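# Four arms play a pen-recorder chart on coloured keys

## Task

Play the chart: press the green button to start the recorder's pen carriage at once. It makes a single continuous pass that cannot be paused. A key held all the way down while the carriage moves makes its pen ink the lane matching that key's colour; a partly pressed key may or may not ink. At the end, each printed box must carry ink along the line through its middle, and no ink may lie outside the boxes. On the ruler at the sheet's edge, the pens begin at 62 mm and travel at 11.94 mm/s.

## Robot and tools

SETUP. Four identical i2rt Big YAM arms (arm1, arm2, arm3, arm4) share the scene. Each has six joints, a five-fingered right hand and a wrist camera (arm1_cam_wrist to arm4_cam_wrist, fisheye 672x504). A fixed room camera, cam_sheet (pinhole 672x504), views the recorder sheet. Base poses in the scene frame (metres, quaternion w,x,y,z); each foot faces its own +x: arm1 x=+1.497 y=-1.583 z=+1.002 q=(+0.077, +0.000, +0.004, +0.997); arm2 x=+1.336 y=+1.592 z=+0.975 q=(+0.676, +0.000, +0.001, -0.737); arm3 x=-1.592 y=+1.416 z=+1.044 q=(+0.998, -0.002, +0.007, +0.059); arm4 x=-0.313 y=-1.703 z=+0.995 q=(+0.730, +0.000, +0.000, +0.684). Reach is about 1.07 m from the joint1 axis.

FRAMES. One scene frame for every pose: origin on the floor, +z up, metres. The hand point sits 0.045 m ahead of the palm; its +z runs along straight fingers, +y out of the palm, +x across the palm away from the thumb. Straight fingertips extend 0.06 to 0.07 m past the point along +z, about 0.06 m behind it along -y. A wrist bracket on the little-finger side can strike things. With joints 1, 5, 6 at zero and the hand level pointing forward, the palm is down and thumb on the left; joint6 near -1.3 puts the wrist camera on top with an upright picture.

move. Arguments are optional objects named arm1..arm4 plus optional cameras. Each arm gets its own object; an omitted arm receives nothing new but may keep pushing toward old targets. Inside an arm object:
- joints: absolute targets by name. joint1_rad -2.879..2.879 (base yaw, positive counter-clockwise from above), joint2_rad 0..3.141 (shoulder, 0 = upper arm pointing back), joint3_rad 0..3.019 (elbow, 0 = folded), joint4_rad -1.692..1.57 (hand pitch, positive lifts fingers), joint5_rad -1.57..1.57 (sideways, positive to arm's right), joint6_rad -2.094..2.094 (roll, positive clockwise from behind). Hand keys hand_little, hand_ring, hand_middle, hand_index, hand_thumb_bend, hand_thumb_turn run -1 (closed) to +1 (open); hand_force_limit -1..1 (about 0 to 10 N, 15 N for thumb motors); hand_speed -0.96..1 (start value -0.8, slow).
- target: a list of seven numbers [x, y, z, qw, qx, qy, qz], an absolute hand pose in the scene frame in metres, the hand travelling a straight line from its current hand_target. With target, joints may hold only the hand_ keys.
- speed: top path speed, 0.002..0.5 m/s, default 0.25; only valid alongside target.
- min_time_s: 0.1..8 s, the shortest duration for that arm's joint motions.
cameras: list of names from the enum, ["all"], or [] for none.
All motions start together; hand paths finish together, paced by the slowest, lasting 0.5 to 10 s, and no action exceeds 15 s. Hands lag, stray, may overshoot speed near full stretch, and often land a centimetre or more away. Unknown keys make the call invalid; out-of-range values get it refused, which cancels any later move, wait or finished_scene in the same reply.

wait: seconds 0..10, optional cameras; the scene keeps running with no new command.
zoom_image: camera plus region [x0, y0, x1, y1] in pixels from the top-left, each side at most 504, on the newest image of that camera.
show_instructions: no arguments; shows the reference pages.
finished_scene: optional scene 1; irreversible, and the chart result must already stand.

RESULTS. The move line lists each arm sent a motion with done or its worst status. joint_status/hand_status words: off_target (resting short, maybe still pushing), time_out (joint gave up; it keeps pushing to a nearby hold point, see on_its_own; send its reported position to relax), not_followed and 'pose unreachable' / 'joint command not followed' (a self/arm-collision check withheld targets). 'as last shown' marks arms not commanded. hand_stopped_by gives, for little, ring, middle, index, thumb_bend, thumb_turn: moving, target, force, stalled or fault. *_load_n are fingertip loads in N. Joint velocities read 'within noise' when still. Torques are in joint order, N m, offset and noisy; numbers 3 and 4 wrap at ±28. Images may be slightly older than the state.

TIMING. The simulation continues while the operator composes each reply, and the carriage never pauses once started, so key presses must be planned before the button: a box at ruler position p mm is reached (p - 62) / 11.94 seconds after the press.

AVOID. Hard contact between two robots ends the scene; gripping another arm's fingers counts. Paths do not steer around obstacles or other arms. Do not slam fixed or heavy objects. Arms push indefinitely on contact and can overheat (MOTOR HOT at 85 °C, fall and OVER-TEMPERATURE FAULT at 100 °C); release pushes and avoid holding a stretched arm. Excess finger force lowers quality. Ink outside boxes fails the chart, so keys must be fully pressed only while their boxes pass.

Each tool is called as name(argument=value, ...), one argument or row to a line, values as JSON.

Reference images:

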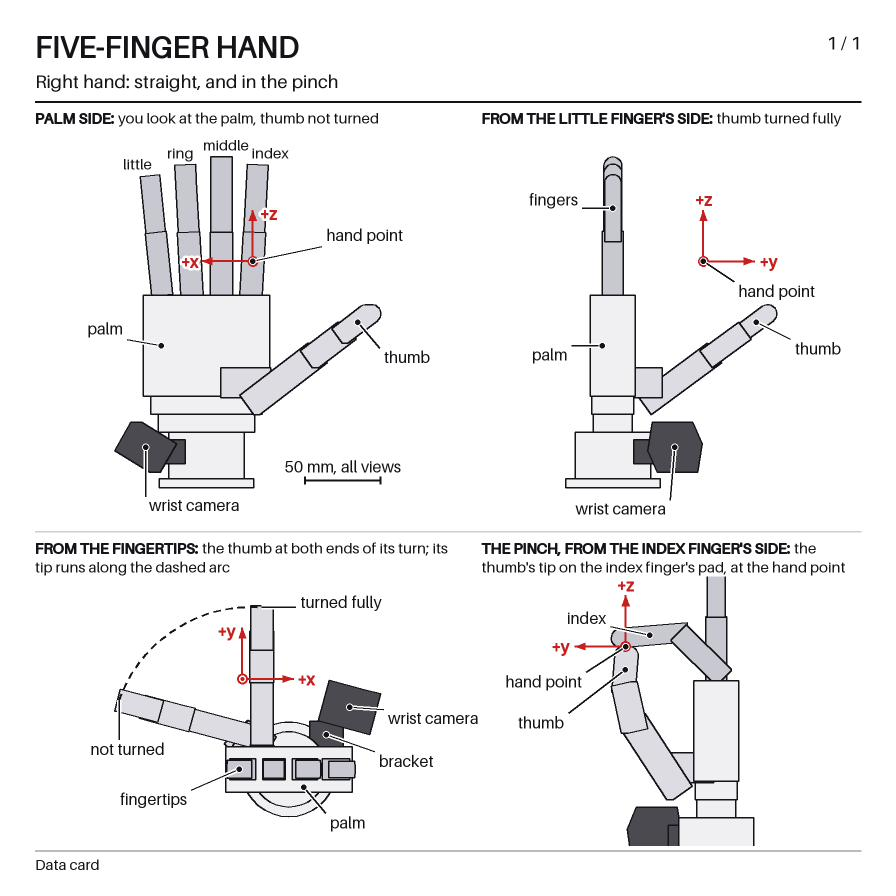

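## Session

move(
  cameras=["all"],
)

Scene clock: 0.00 s.
Joint torques (N m): no reading
Heat: arm1: hottest joint4_rad 29 °C; arm2: hottest joint1_rad 30 °C; arm3: hottest joint1_rad 28 °C; arm4: hottest joint4_rad 29 °C.
Joint velocities: within noise
arm1.joint_positions: joint1_rad=-0.232 joint2_rad=+0.602 joint3_rad=+1.368 joint4_rad=-1.612 joint5_rad=-0.075 joint6_rad=-1.214 hand_little=+1.000 hand_ring=+1.000 hand_middle=+1.000 hand_index=+1.000 hand_thumb_turn=+1.000 hand_thumb_bend=+1.000 hand_force_limit=+0.000 hand_speed=-0.800
arm1.joint_status: not commanded
arm1.hand_stopped_by: target,target,target,target,target,target
arm1.little_load_n: 0.0
arm1.ring_load_n: 0.0
arm1.middle_load_n: 0.0
arm1.index_load_n: 0.0
arm1.thumb_bend_load_n: 0.0
arm1.thumb_turn_load_n: 0.0
arm1.hand: x=+1.3557 y=-1.4883 z=+1.4310 quat_wxyz=(-0.354, +0.328, +0.875, -0.034) (m; scene frame)
arm1.hand_target: x=+1.3549 y=-1.4879 z=+1.4404 quat_wxyz=(-0.365, +0.326, +0.871, -0.033) (m; scene frame)
arm1.hand_status: not commanded
arm2.joint_positions: joint1_rad=-0.512 joint2_rad=+0.536 joint3_rad=+1.356 joint4_rad=-1.323 joint5_rad=+0.196 joint6_rad=-1.168 hand_little=+1.000 hand_ring=+1.000 hand_middle=+1.000 hand_index=+1.000 hand_thumb_turn=+1.000 hand_thumb_bend=+1.000 hand_force_limit=+0.000 hand_speed=-0.800
arm2.joint_status: not commanded
arm2.hand_stopped_by: target,target,target,target,target,target
arm2.little_load_n: 0.0
arm2.ring_load_n: 0.0
arm2.middle_load_n: 0.0
arm2.index_load_n: 0.0
arm2.thumb_bend_load_n: 0.0
arm2.thumb_turn_load_n: 0.0
arm2.hand: x=+1.1624 y=+1.4796 z=+1.4680 quat_wxyz=(+0.446, +0.193, -0.836, +0.256) (m; scene frame)
arm2.hand_target: x=+1.1635 y=+1.4813 z=+1.4781 quat_wxyz=(+0.454, +0.190, -0.830, +0.264) (m; scene frame)
arm2.hand_status: not commanded
arm3.joint_positions: joint1_rad=+0.210 joint2_rad=+0.594 joint3_rad=+1.392 joint4_rad=-1.331 joint5_rad=+0.177 joint6_rad=-0.845 hand_little=+1.000 hand_ring=+1.000 hand_middle=+1.000 hand_index=+1.000 hand_thumb_turn=+1.000 hand_thumb_bend=+1.000 hand_force_limit=+0.000 hand_speed=-0.800
arm3.joint_status: not commanded
arm3.hand_stopped_by: target,target,target,target,target,target
arm3.little_load_n: 0.0
arm3.ring_load_n: 0.0
arm3.middle_load_n: 0.0
arm3.index_load_n: 0.0
arm3.thumb_bend_load_n: 0.0
arm3.thumb_turn_load_n: 0.0
arm3.hand: x=-1.3715 y=+1.4286 z=+1.5259 quat_wxyz=(-0.179, +0.843, -0.214, +0.460) (m; scene frame)
arm3.hand_target: x=-1.3726 y=+1.4282 z=+1.5361 quat_wxyz=(-0.184, +0.837, -0.214, +0.469) (m; scene frame)
arm3.hand_status: not commanded
arm4.joint_positions: joint1_rad=-0.321 joint2_rad=+0.650 joint3_rad=+1.450 joint4_rad=-1.335 joint5_rad=-0.175 joint6_rad=-1.549 hand_little=+1.000 hand_ring=+1.000 hand_middle=+1.000 hand_index=+1.000 hand_thumb_turn=+1.000 hand_thumb_bend=+1.000 hand_force_limit=+0.000 hand_speed=-0.800
arm4.joint_status: not commanded
arm4.hand_stopped_by: target,target,target,target,target,target
arm4.little_load_n: 0.0
arm4.ring_load_n: 0.0
arm4.middle_load_n: 0.0
arm4.index_load_n: 0.0
arm4.thumb_bend_load_n: 0.0
arm4.thumb_turn_load_n: 0.0
arm4.hand: x=-0.1958 y=-1.4823 z=+1.5140 quat_wxyz=(-0.343, +0.700, +0.511, +0.363) (m; scene frame)
arm4.hand_target: x=-0.1962 y=-1.4834 z=+1.5257 quat_wxyz=(-0.349, +0.694, +0.508, +0.372) (m; scene frame)
arm4.hand_status: not commanded
pictures: arm1_cam_wrist, arm2_cam_wrist, arm3_cam_wrist, arm4_cam_wrist, cam_sheet

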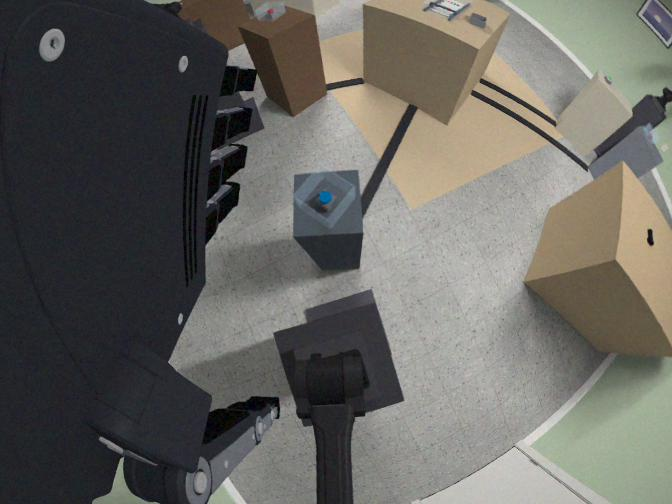

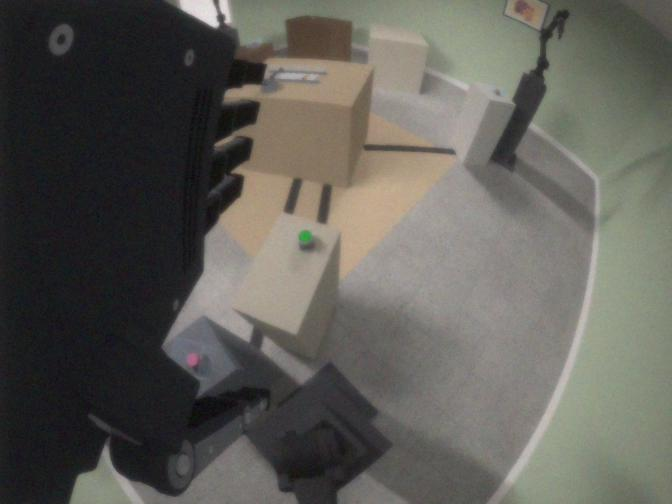

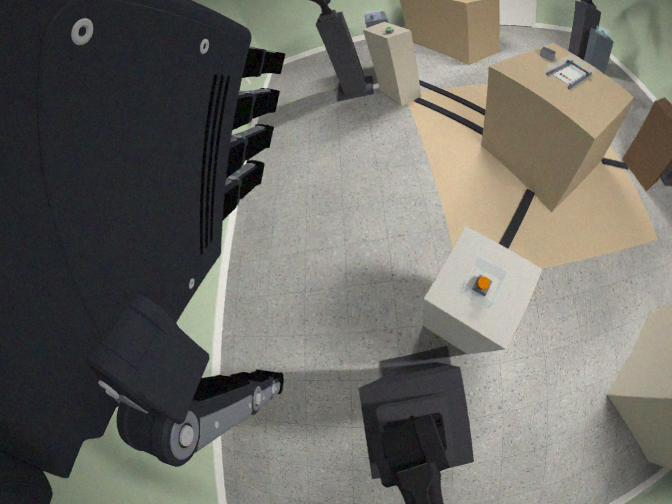

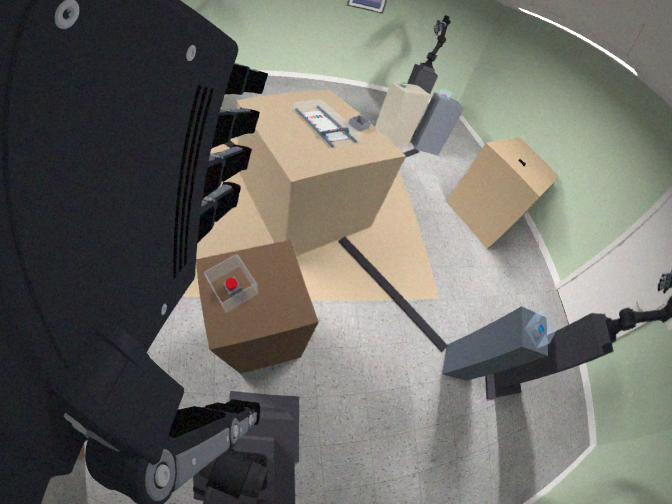

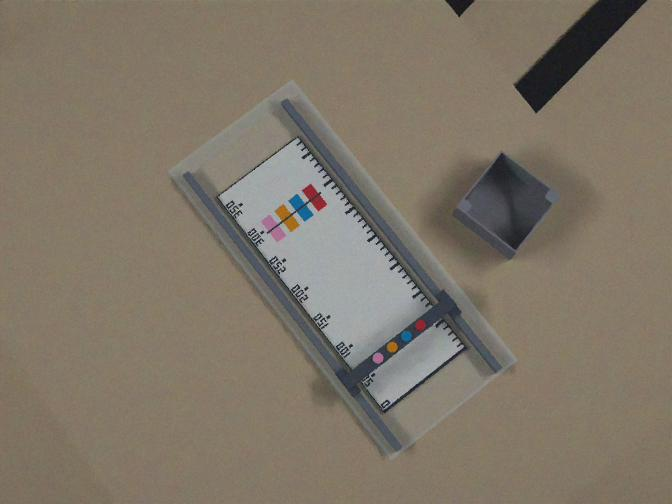

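zoom_image(
  camera="cam_sheet",
  region=[220, 140, 380, 260],
)

zoom_image(
  camera="cam_sheet",
  region=[300, 280, 480, 415],
)

zoom_image(
  camera="arm2_cam_wrist",
  region=[150, 180, 400, 420],
)

zoom_image(
  camera="arm1_cam_wrist",
  region=[240, 130, 420, 290],
)

zoom_image(
  camera="arm3_cam_wrist",
  region=[400, 210, 560, 370],
)

zoom_image(
  camera="arm4_cam_wrist",
  region=[180, 230, 340, 370],
)

Scaled by 3.150.

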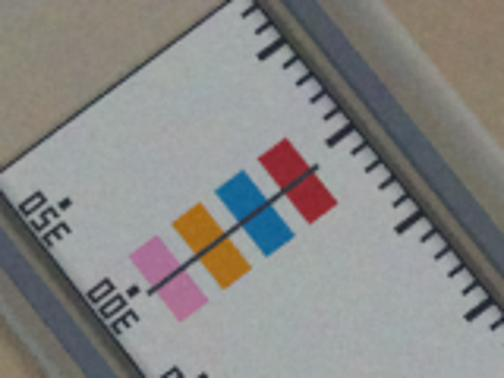

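Scaled by 2.800.

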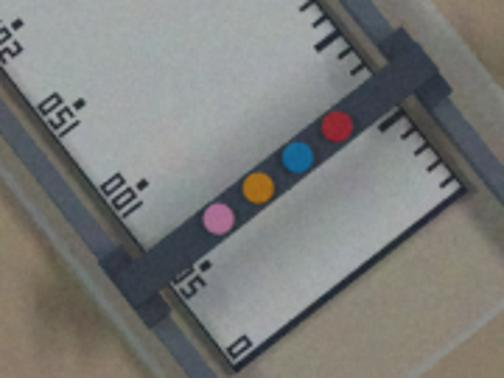

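Scaled by 2.016 from the camera's 672x504 image, which has a finer 960x720 frame.

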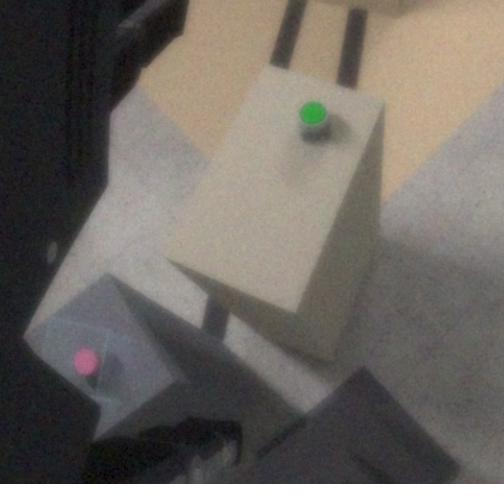

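Scaled by 2.800 from the camera's 672x504 image, which has a finer 960x720 frame.

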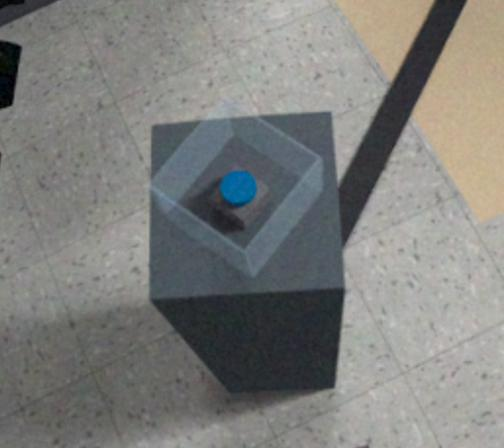

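Scaled by 3.150 from the camera's 672x504 image, which has a finer 960x720 frame.

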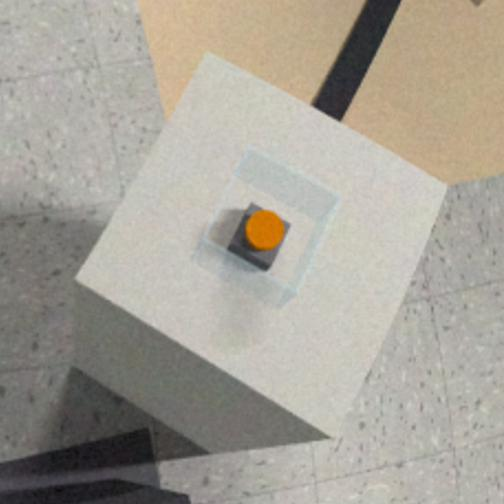

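Scaled by 3.150 from the camera's 672x504 image, which has a finer 960x720 frame.

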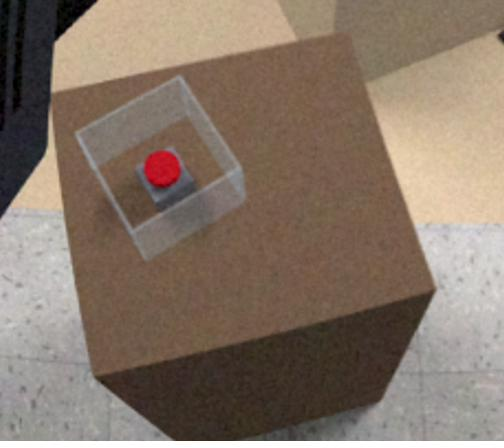

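move(
  arm1={"target":[1.1437,-1.4184,1.35,0,0.1403,0.9901,0],"speed":0.2,"joints":{"hand_speed":-0.3,"hand_little":-1,"hand_ring":-1,"hand_middle":-1}},
  arm2={"target":[0.9244,1.2241,1.35,0,0.4071,-0.9134,0],"speed":0.2,"joints":{"hand_speed":-0.3,"hand_little":-1,"hand_ring":-1,"hand_middle":-1}},
  arm3={"target":[-1.2858,1.1447,1.35,0,0.9585,-0.2850,0],"speed":0.2,"joints":{"hand_speed":-0.3,"hand_little":-1,"hand_ring":-1,"hand_middle":-1}},
  arm4={"target":[-0.3177,-1.2671,1.35,0,0.6526,0.7577,0],"speed":0.2,"joints":{"hand_speed":-0.3,"hand_little":-1,"hand_ring":-1,"hand_middle":-1}},
  cameras=["all"],
)

Scene clock: 144.13 s.
Joint torques (N m): arm1=[1.2 -6.77 11.64 0.01 0.13 -0.1] | arm2=[1.9 -14.27 14.6 0.23 0.2 -0.15] | arm3=[0.44 -11.28 13.6 -0.47 0.22 -0.18] | arm4=[2.08 -12.51 12.62 -0.06 -0.01 -0.12]
Heat: arm1: hottest joint3_rad 31 °C; arm2: hottest joint3_rad 34 °C; arm3: hottest joint3_rad 33 °C; arm4: hottest joint3_rad 32 °C.
move: arm1 off_target; arm2 off_target; arm3 off_target; arm4 off_target
Joint velocities: within noise
arm1.joint_positions: joint1_rad=-0.117 joint2_rad=+1.358 joint3_rad=+1.583 joint4_rad=-1.690 joint5_rad=+0.027 joint6_rad=-1.538 hand_little=-1.000 hand_ring=-1.000 hand_middle=-1.000 hand_index=+1.000 hand_thumb_turn=+1.000 hand_thumb_bend=+1.000 hand_force_limit=+0.000 hand_speed=-0.300
arm1.joint_status: all done
arm1.hand_stopped_by: target,target,target,target,target,target
arm1.little_load_n: 0.0
arm1.ring_load_n: 0.0
arm1.middle_load_n: 0.0
arm1.index_load_n: -0.5
arm1.thumb_bend_load_n: 0.0
arm1.thumb_turn_load_n: 0.0
arm1.hand: x=+1.1522 y=-1.4175 z=+1.3328 quat_wxyz=(-0.051, +0.152, +0.987, +0.016) (m; scene frame)
arm1.hand_target: x=+1.1443 y=-1.4185 z=+1.3490 quat_wxyz=(-0.065, +0.139, +0.988, +0.019) (m; scene frame)
arm1.hand_status: off_target (0.019 m and 6.2 deg from the pose sent, 0.237 m and 48.2 deg at the start; a joint's target at an end of its range on 52 of 109 steps)
arm2.joint_positions: joint1_rad=-0.640 joint2_rad=+1.729 joint3_rad=+2.070 joint4_rad=-1.675 joint5_rad=+0.032 joint6_rad=-1.567 hand_little=-1.000 hand_ring=-1.000 hand_middle=-1.000 hand_index=+1.000 hand_thumb_turn=+1.000 hand_thumb_bend=+1.000 hand_force_limit=+0.000 hand_speed=-0.300
arm2.joint_status: all done
arm2.hand_stopped_by: target,target,target,target,target,target
arm2.little_load_n: 0.0
arm2.ring_load_n: 0.0
arm2.middle_load_n: 0.0
arm2.index_load_n: 0.0
arm2.thumb_bend_load_n: 0.0
arm2.thumb_turn_load_n: 0.0
arm2.hand: x=+0.9273 y=+1.2317 z=+1.3310 quat_wxyz=(+0.115, +0.404, -0.907, +0.034) (m; scene frame)
arm2.hand_target: x=+0.9252 y=+1.2248 z=+1.3491 quat_wxyz=(+0.133, +0.413, -0.900, +0.039) (m; scene frame)
arm2.hand_status: off_target (0.021 m and 13.8 deg from the pose sent, 0.369 m and 65.3 deg at the start; a joint's target at an end of its range on 46 of 109 steps)
arm3.joint_positions: joint1_rad=-0.698 joint2_rad=+1.443 joint3_rad=+1.563 joint4_rad=-1.692 joint5_rad=-0.010 joint6_rad=-1.569 hand_little=-1.000 hand_ring=-1.000 hand_middle=-1.000 hand_index=+1.000 hand_thumb_turn=+1.000 hand_thumb_bend=+1.000 hand_force_limit=+0.000 hand_speed=-0.300
arm3.joint_status: all done
arm3.hand_stopped_by: target,target,target,target,target,target
arm3.little_load_n: 0.0
arm3.ring_load_n: 0.0
arm3.middle_load_n: 0.0
arm3.index_load_n: 0.0
arm3.thumb_bend_load_n: 0.0
arm3.thumb_turn_load_n: 0.0
arm3.hand: x=-1.2949 y=+1.1550 z=+1.3323 quat_wxyz=(-0.001, +0.958, -0.287, -0.006) (m; scene frame)
arm3.hand_target: x=-1.2866 y=+1.1452 z=+1.3494 quat_wxyz=(+0.007, +0.958, -0.285, +0.013) (m; scene frame)
arm3.hand_status: off_target (0.022 m and 0.7 deg from the pose sent, 0.345 m and 59.3 deg at the start; a joint's target at an end of its range on 31 of 109 steps)
arm4.joint_positions: joint1_rad=+0.215 joint2_rad=+1.477 joint3_rad=+1.717 joint4_rad=-1.694 joint5_rad=+0.028 joint6_rad=-1.549 hand_little=-1.000 hand_ring=-1.000 hand_middle=-1.000 hand_index=+1.000 hand_thumb_turn=+1.000 hand_thumb_bend=+1.000 hand_force_limit=+0.000 hand_speed=-0.300
arm4.joint_status: all done
arm4.hand_stopped_by: target,target,target,target,target,target
arm4.little_load_n: 0.0
arm4.ring_load_n: 0.0
arm4.middle_load_n: 0.0
arm4.index_load_n: 0.0
arm4.thumb_bend_load_n: 0.0
arm4.thumb_turn_load_n: 0.0
arm4.hand: x=-0.3112 y=-1.2736 z=+1.3309 quat_wxyz=(-0.036, +0.660, +0.749, +0.048) (m; scene frame)
arm4.hand_target: x=-0.3175 y=-1.2679 z=+1.3491 quat_wxyz=(-0.052, +0.649, +0.757, +0.060) (m; scene frame)
arm4.hand_status: off_target (0.021 m and 7.0 deg from the pose sent, 0.297 m and 64.9 deg at the start; a joint's target at an end of its range on 43 of 109 steps)
pictures: arm1_cam_wrist, arm2_cam_wrist, arm3_cam_wrist, arm4_cam_wrist, cam_sheet

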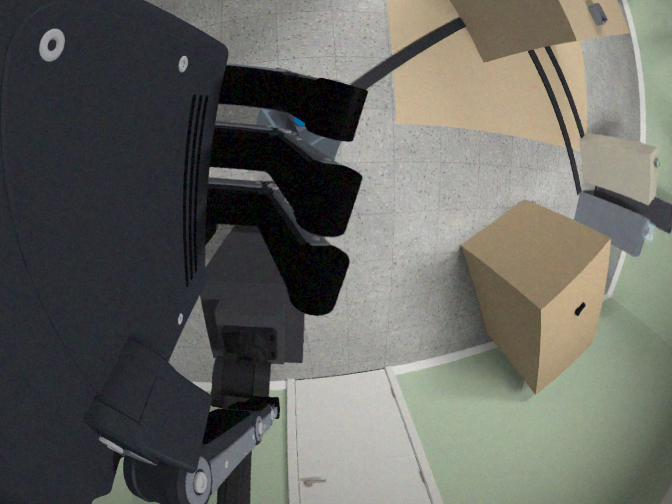

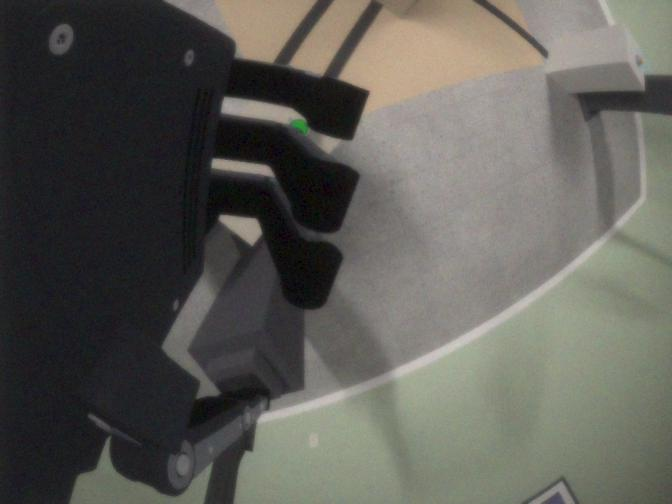

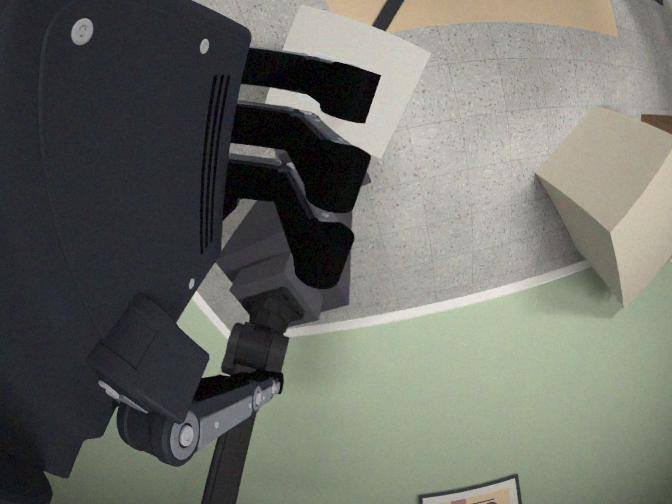

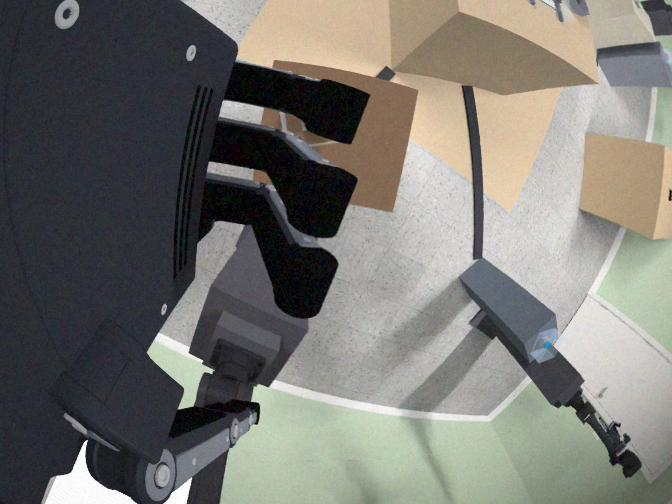

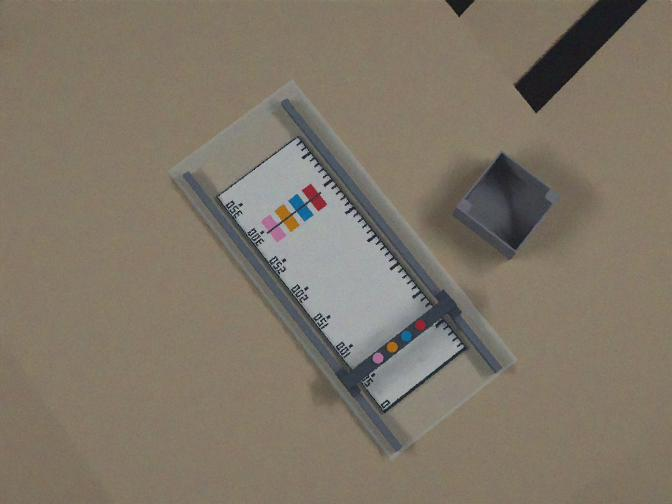

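move(
  arm1={"target":[1.1334,-1.4314,1.18,0,0.1210,0.9926,0],"speed":0.2,"joints":{"hand_little":1,"hand_index":-1}},
  arm2={"target":[0.8911,1.176,1.18,0,0.4126,-0.9109,0],"speed":0.2,"joints":{"hand_little":1,"hand_index":-1}},
  arm3={"target":[-1.3003,1.1367,1.18,0,0.9531,-0.3026,0],"speed":0.2,"joints":{"hand_little":1,"hand_index":-1}},
  arm4={"target":[-0.3435,-1.2663,1.18,0,0.6303,0.7764,0],"speed":0.2,"joints":{"hand_little":1,"hand_index":-1}},
  cameras=["all"],
)

Scene clock: 195.53 s.
Joint torques (N m): arm1=[1.14 -8.12 8.38 0.92 -0.08 -0.08] | arm2=[1.73 -19.37 14.32 -0.12 -0.09 -0.06] | arm3=[0.03 -11.28 7.77 0.39 0 -0.14] | arm4=[2.2 -14.15 9.48 0.29 -0.03 -0.11]
Heat: arm1: hottest joint3_rad 35 °C; arm2: hottest joint3_rad 38 °C; arm3: hottest joint3_rad 41 °C; arm4: hottest joint3_rad 35 °C.
move: arm1 done; arm2 off_target; arm3 done; arm4 off_target
Joint velocities: within noise
arm1.joint_positions: joint1_rad=-0.091 joint2_rad=+1.450 joint3_rad=+1.263 joint4_rad=-1.405 joint5_rad=+0.010 joint6_rad=-1.548 hand_little=+1.000 hand_ring=-1.000 hand_middle=-1.000 hand_index=-1.000 hand_thumb_turn=+1.000 hand_thumb_bend=+1.000 hand_force_limit=+0.000 hand_speed=-0.300
arm1.joint_status: all done
arm1.hand_stopped_by: target,target,target,target,target,target
arm1.little_load_n: 0.0
arm1.ring_load_n: 0.0
arm1.middle_load_n: 0.0
arm1.index_load_n: 0.0
arm1.thumb_bend_load_n: 0.0
arm1.thumb_turn_load_n: 0.0
arm1.hand: x=+1.1426 y=-1.4294 z=+1.1781 quat_wxyz=(+0.011, +0.133, +0.991, +0.000) (m; scene frame)
arm1.hand_target: x=+1.1335 y=-1.4315 z=+1.1802 quat_wxyz=(+0.000, +0.121, +0.993, +0.000) (m; scene frame)
arm1.hand_status: done (0.010 m and 1.9 deg from the pose sent, 0.155 m and 7.0 deg at the start)
arm2.joint_positions: joint1_rad=-0.640 joint2_rad=+2.049 joint3_rad=+2.095 joint4_rad=-1.665 joint5_rad=+0.001 joint6_rad=-1.568 hand_little=+1.000 hand_ring=-1.000 hand_middle=-1.000 hand_index=-1.000 hand_thumb_turn=+1.000 hand_thumb_bend=+1.000 hand_force_limit=+0.000 hand_speed=-0.300
arm2.joint_status: all done
arm2.hand_stopped_by: target,target,target,target,target,target
arm2.little_load_n: 0.0
arm2.ring_load_n: 0.0
arm2.middle_load_n: 0.0
arm2.index_load_n: 0.0
arm2.thumb_bend_load_n: 0.0
arm2.thumb_turn_load_n: 0.0
arm2.hand: x=+0.8961 y=+1.1881 z=+1.1622 quat_wxyz=(-0.021, +0.408, -0.912, -0.011) (m; scene frame)
arm2.hand_target: x=+0.8918 y=+1.1767 z=+1.1801 quat_wxyz=(+0.000, +0.413, -0.911, +0.000) (m; scene frame)
arm2.hand_status: off_target (0.022 m and 2.8 deg from the pose sent, 0.165 m and 13.8 deg at the start)
arm3.joint_positions: joint1_rad=-0.732 joint2_rad=+1.478 joint3_rad=+1.218 joint4_rad=-1.292 joint5_rad=-0.010 joint6_rad=-1.569 hand_little=+1.000 hand_ring=-1.000 hand_middle=-1.000 hand_index=-1.000 hand_thumb_turn=+1.000 hand_thumb_bend=+1.000 hand_force_limit=+0.000 hand_speed=-0.300
arm3.joint_status: all done
arm3.hand_stopped_by: target,target,target,target,target,target
arm3.little_load_n: 0.0
arm3.ring_load_n: 0.0
arm3.middle_load_n: 0.0
arm3.index_load_n: 0.0
arm3.thumb_bend_load_n: 0.0
arm3.thumb_turn_load_n: 0.0
arm3.hand: x=-1.2986 y=+1.1393 z=+1.1873 quat_wxyz=(+0.003, +0.953, -0.303, +0.005) (m; scene frame)
arm3.hand_target: x=-1.3004 y=+1.1369 z=+1.1801 quat_wxyz=(+0.000, +0.953, -0.303, +0.000) (m; scene frame)
arm3.hand_status: done (0.008 m and 0.6 deg from the pose sent, 0.154 m and 2.0 deg at the start)
arm4.joint_positions: joint1_rad=+0.262 joint2_rad=+1.569 joint3_rad=+1.404 joint4_rad=-1.433 joint5_rad=+0.004 joint6_rad=-1.553 hand_little=+1.000 hand_ring=-1.000 hand_middle=-1.000 hand_index=-1.000 hand_thumb_turn=+1.000 hand_thumb_bend=+1.000 hand_force_limit=+0.000 hand_speed=-0.300
arm4.joint_status: all done
arm4.hand_stopped_by: target,target,target,target,target,target
arm4.little_load_n: 0.0
arm4.ring_load_n: 0.0
arm4.middle_load_n: 0.0
arm4.index_load_n: 0.5
arm4.thumb_bend_load_n: 0.0
arm4.thumb_turn_load_n: 0.0
arm4.hand: x=-0.3366 y=-1.2724 z=+1.1742 quat_wxyz=(+0.011, +0.641, +0.767, -0.007) (m; scene frame)
arm4.hand_target: x=-0.3436 y=-1.2666 z=+1.1800 quat_wxyz=(+0.000, +0.630, +0.776, +0.000) (m; scene frame)
arm4.hand_status: off_target (0.011 m and 2.2 deg from the pose sent, 0.154 m and 8.3 deg at the start)
pictures: arm1_cam_wrist, arm2_cam_wrist, arm3_cam_wrist, arm4_cam_wrist, cam_sheet

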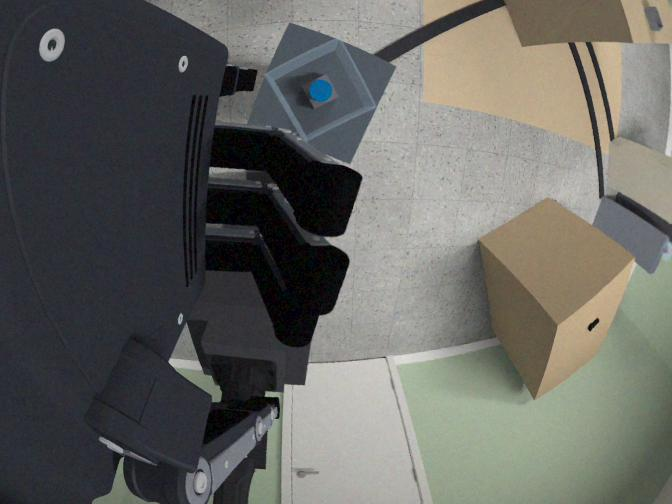

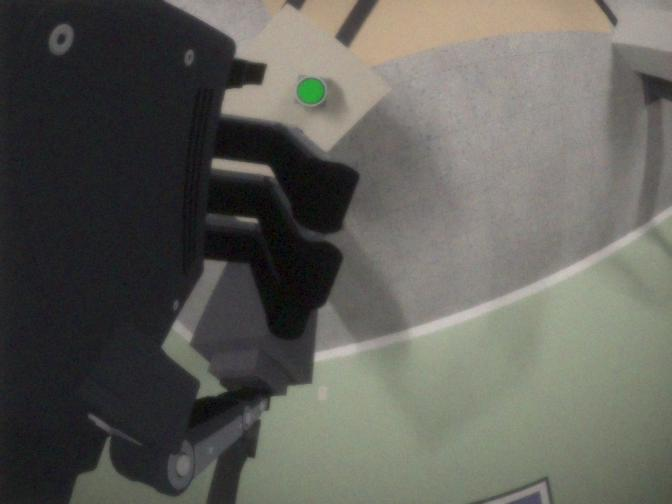

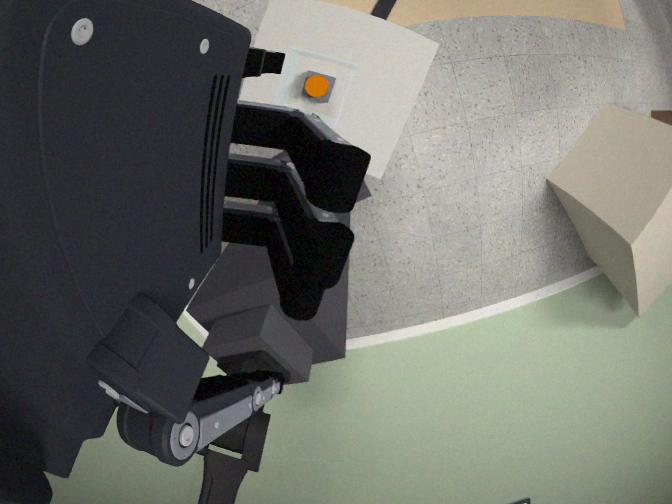

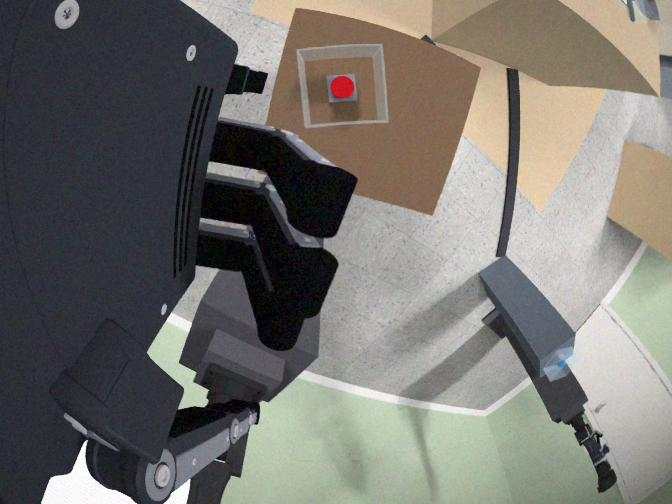

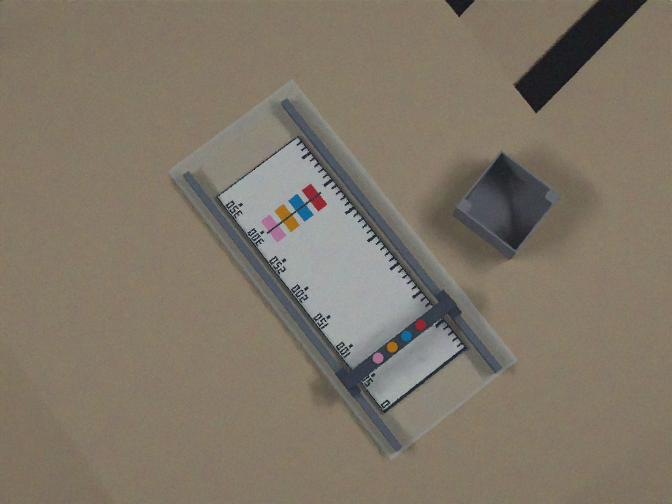

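zoom_image(
  camera="arm1_cam_wrist",
  region=[200, 20, 400, 170],
)

zoom_image(
  camera="arm2_cam_wrist",
  region=[200, 20, 400, 170],
)

zoom_image(
  camera="arm3_cam_wrist",
  region=[200, 20, 400, 170],
)

zoom_image(
  camera="arm4_cam_wrist",
  region=[200, 20, 400, 170],
)

Scaled by 2.520 from the camera's 672x504 image, which has a finer 960x720 frame.

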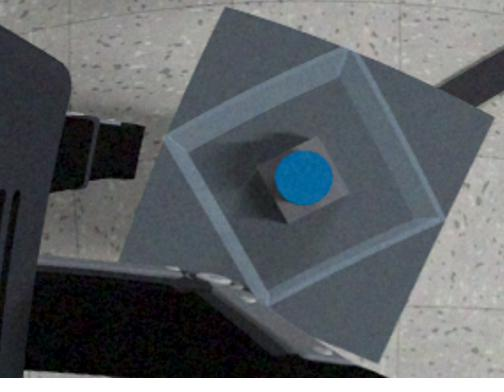

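Scaled by 2.520 from the camera's 672x504 image, which has a finer 960x720 frame.

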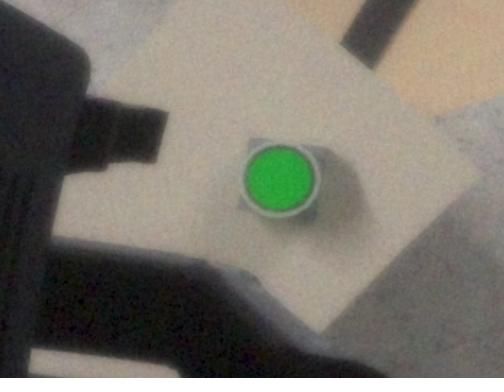

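Scaled by 2.520 from the camera's 672x504 image, which has a finer 960x720 frame.

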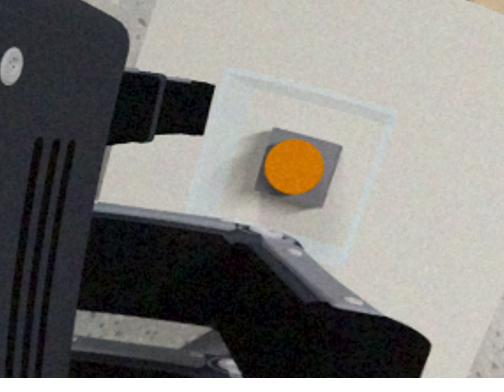

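Scaled by 2.520 from the camera's 672x504 image, which has a finer 960x720 frame.

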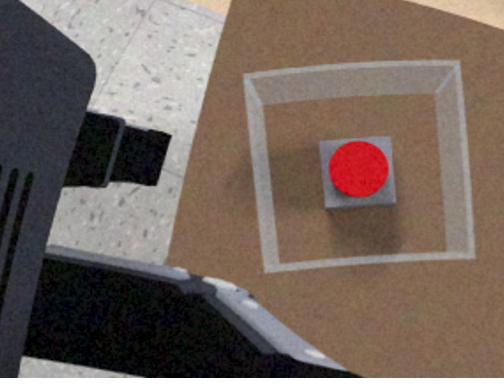

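move(
  arm1={"target":[1.1334,-1.4314,1.08,0,0.1210,0.9926,0],"speed":0.2},
  arm2={"target":[1.3666,1.188,1.18,0,0.7818,-0.6235,0],"speed":0.25},
  arm3={"target":[-1.3003,1.1367,1.08,0,0.9531,-0.3026,0],"speed":0.2},
  arm4={"target":[-0.3435,-1.2663,1.08,0,0.6303,0.7764,0],"speed":0.2},
  cameras=["all"],
)

zoom_image(
  camera="arm1_cam_wrist",
  region=[200, 20, 400, 170],
)

zoom_image(
  camera="arm2_cam_wrist",
  region=[200, 20, 400, 170],
)

zoom_image(
  camera="arm3_cam_wrist",
  region=[200, 20, 400, 170],
)

zoom_image(
  camera="arm4_cam_wrist",
  region=[200, 20, 400, 170],
)

Scene clock: 253.87 s.
Joint torques (N m): arm1=[1.08 -7.71 7.43 0.95 -0.08 -0.08] | arm2=[0.85 -10.99 9.94 0.44 0.07 0.1] | arm3=[-0.03 -10.64 6.67 0.32 -0.03 -0.13] | arm4=[2.14 -13.04 8.29 0.34 -0.04 -0.11]
Heat: arm1: hottest joint3_rad 33 °C; arm2: hottest joint3_rad 36 °C; arm3: hottest joint3_rad 34 °C; arm4: hottest joint3_rad 33 °C.
move: arm1 done; arm2 done; arm3 off_target; arm4 done
Joint velocities: within noise
arm1.joint_positions: joint1_rad=-0.091 joint2_rad=+1.522 joint3_rad=+1.083 joint4_rad=-1.138 joint5_rad=+0.010 joint6_rad=-1.550 hand_little=+1.000 hand_ring=-1.000 hand_middle=-1.000 hand_index=-1.000 hand_thumb_turn=+1.000 hand_thumb_bend=+1.000 hand_force_limit=+0.000 hand_speed=-0.300
arm1.joint_status: not commanded
arm1.hand_stopped_by: target,target,target,target,target,target
arm1.little_load_n: 0.0
arm1.ring_load_n: 0.0
arm1.middle_load_n: 0.0
arm1.index_load_n: 0.5
arm1.thumb_bend_load_n: 0.0
arm1.thumb_turn_load_n: 0.0
arm1.hand: x=+1.1405 y=-1.4295 z=+1.0836 quat_wxyz=(+0.004, +0.132, +0.991, +0.001) (m; scene frame)
arm1.hand_target: x=+1.1335 y=-1.4315 z=+1.0802 quat_wxyz=(+0.000, +0.121, +0.993, +0.000) (m; scene frame)
arm1.hand_status: done (0.008 m and 1.4 deg from the pose sent, 0.099 m and 1.9 deg at the start)
arm2.joint_positions: joint1_rad=+0.317 joint2_rad=+1.476 joint3_rad=+1.366 joint4_rad=-1.473 joint5_rad=-0.003 joint6_rad=-1.586 hand_little=+1.000 hand_ring=-1.000 hand_middle=-1.000 hand_index=-1.000 hand_thumb_turn=+1.000 hand_thumb_bend=+1.000 hand_force_limit=+0.000 hand_speed=-0.300
arm2.joint_status: not commanded
arm2.hand_stopped_by: target,target,target,target,target,target
arm2.little_load_n: 0.0
arm2.ring_load_n: 0.0
arm2.middle_load_n: 0.0
arm2.index_load_n: 0.0
arm2.thumb_bend_load_n: 0.0
arm2.thumb_turn_load_n: 0.0
arm2.hand: x=+1.3687 y=+1.1887 z=+1.1785 quat_wxyz=(-0.005, +0.789, -0.615, -0.005) (m; scene frame)
arm2.hand_target: x=+1.3666 y=+1.1880 z=+1.1799 quat_wxyz=(+0.000, +0.782, -0.624, +0.000) (m; scene frame)
arm2.hand_status: done (0.003 m and 1.5 deg from the pose sent, 0.471 m and 54.7 deg at the start)
arm3.joint_positions: joint1_rad=-0.732 joint2_rad=+1.580 joint3_rad=+1.064 joint4_rad=-1.024 joint5_rad=-0.010 joint6_rad=-1.569 hand_little=+1.000 hand_ring=-1.000 hand_middle=-1.000 hand_index=-1.000 hand_thumb_turn=+1.000 hand_thumb_bend=+1.000 hand_force_limit=+0.000 hand_speed=-0.300
arm3.joint_status: not commanded
arm3.hand_stopped_by: target,target,target,target,target,target
arm3.little_load_n: 0.0
arm3.ring_load_n: 0.0
arm3.middle_load_n: 0.0
arm3.index_load_n: 0.0
arm3.thumb_bend_load_n: 0.0
arm3.thumb_turn_load_n: 0.0
arm3.hand: x=-1.2959 y=+1.1360 z=+1.0913 quat_wxyz=(+0.004, +0.953, -0.303, +0.010) (m; scene frame)
arm3.hand_target: x=-1.3004 y=+1.1370 z=+1.0802 quat_wxyz=(+0.000, +0.953, -0.303, +0.000) (m; scene frame)
arm3.hand_status: off_target (0.012 m and 1.3 deg from the pose sent, 0.107 m and 0.6 deg at the start)
arm4.joint_positions: joint1_rad=+0.262 joint2_rad=+1.626 joint3_rad=+1.223 joint4_rad=-1.175 joint5_rad=+0.004 joint6_rad=-1.553 hand_little=+1.000 hand_ring=-1.000 hand_middle=-1.000 hand_index=-1.000 hand_thumb_turn=+1.000 hand_thumb_bend=+1.000 hand_force_limit=+0.000 hand_speed=-0.300
arm4.joint_status: not commanded
arm4.hand_stopped_by: target,target,target,target,target,target
arm4.little_load_n: 0.0
arm4.ring_load_n: 0.0
arm4.middle_load_n: 0.0
arm4.index_load_n: 0.0
arm4.thumb_bend_load_n: 0.0
arm4.thumb_turn_load_n: 0.0
arm4.hand: x=-0.3369 y=-1.2710 z=+1.0819 quat_wxyz=(+0.004, +0.641, +0.767, -0.001) (m; scene frame)
arm4.hand_target: x=-0.3436 y=-1.2664 z=+1.0801 quat_wxyz=(+0.000, +0.630, +0.776, +0.000) (m; scene frame)
arm4.hand_status: done (0.008 m and 1.7 deg from the pose sent, 0.095 m and 2.2 deg at the start)
pictures: arm1_cam_wrist, arm2_cam_wrist, arm3_cam_wrist, arm4_cam_wrist, cam_sheet

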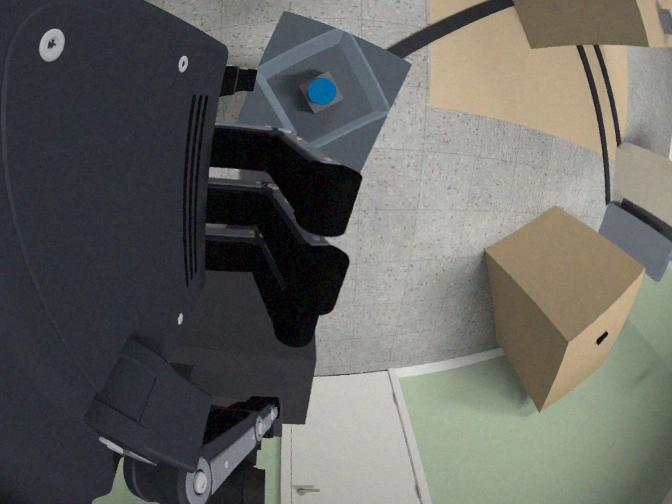

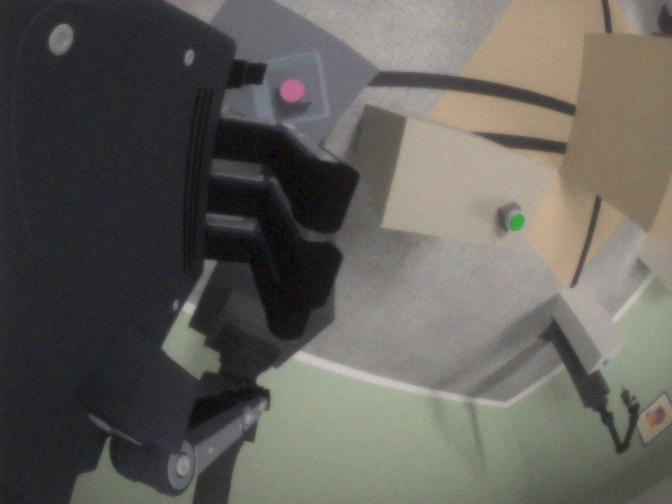

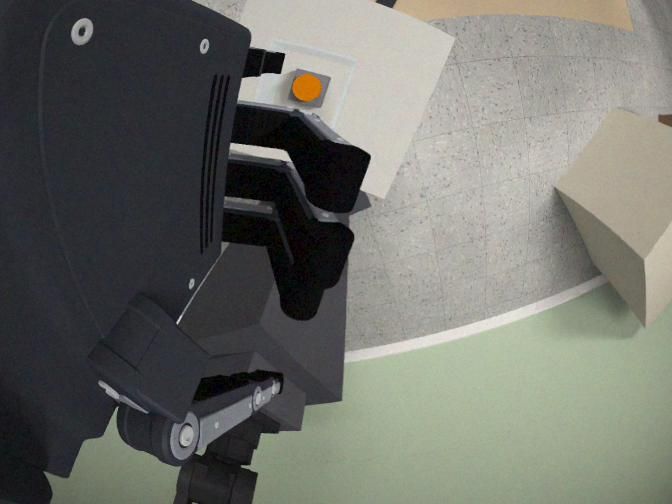

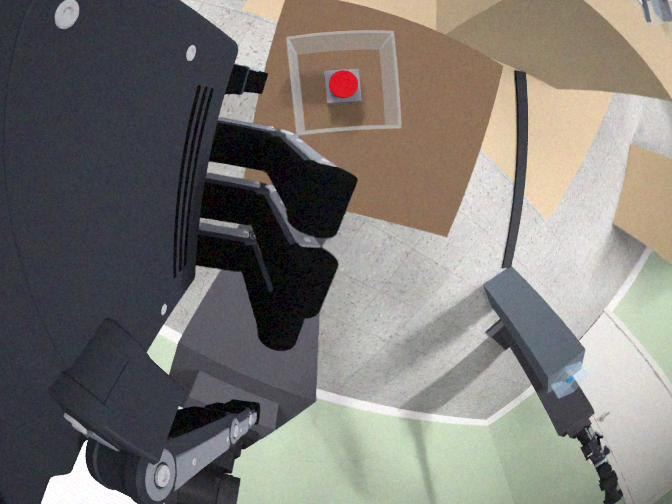

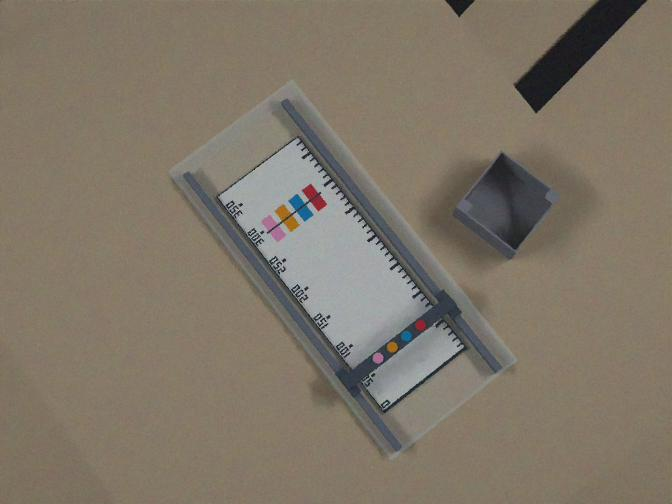

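Scaled by 2.520 from the camera's 672x504 image, which has a finer 960x720 frame.

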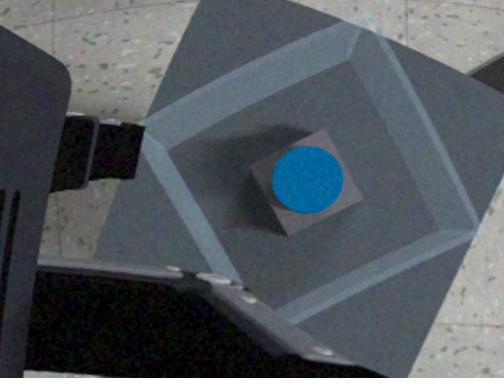

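Scaled by 2.520 from the camera's 672x504 image, which has a finer 960x720 frame.

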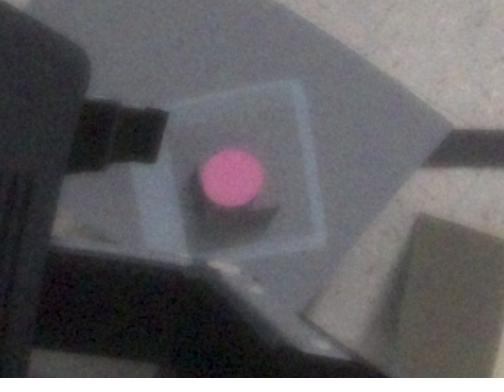

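Scaled by 2.520 from the camera's 672x504 image, which has a finer 960x720 frame.

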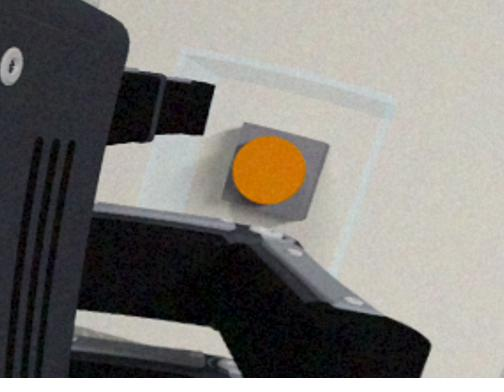

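Scaled by 2.520 from the camera's 672x504 image, which has a finer 960x720 frame.

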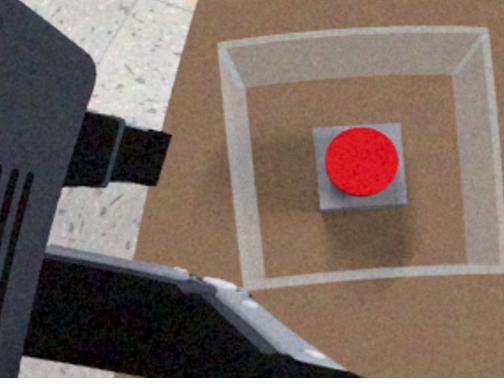

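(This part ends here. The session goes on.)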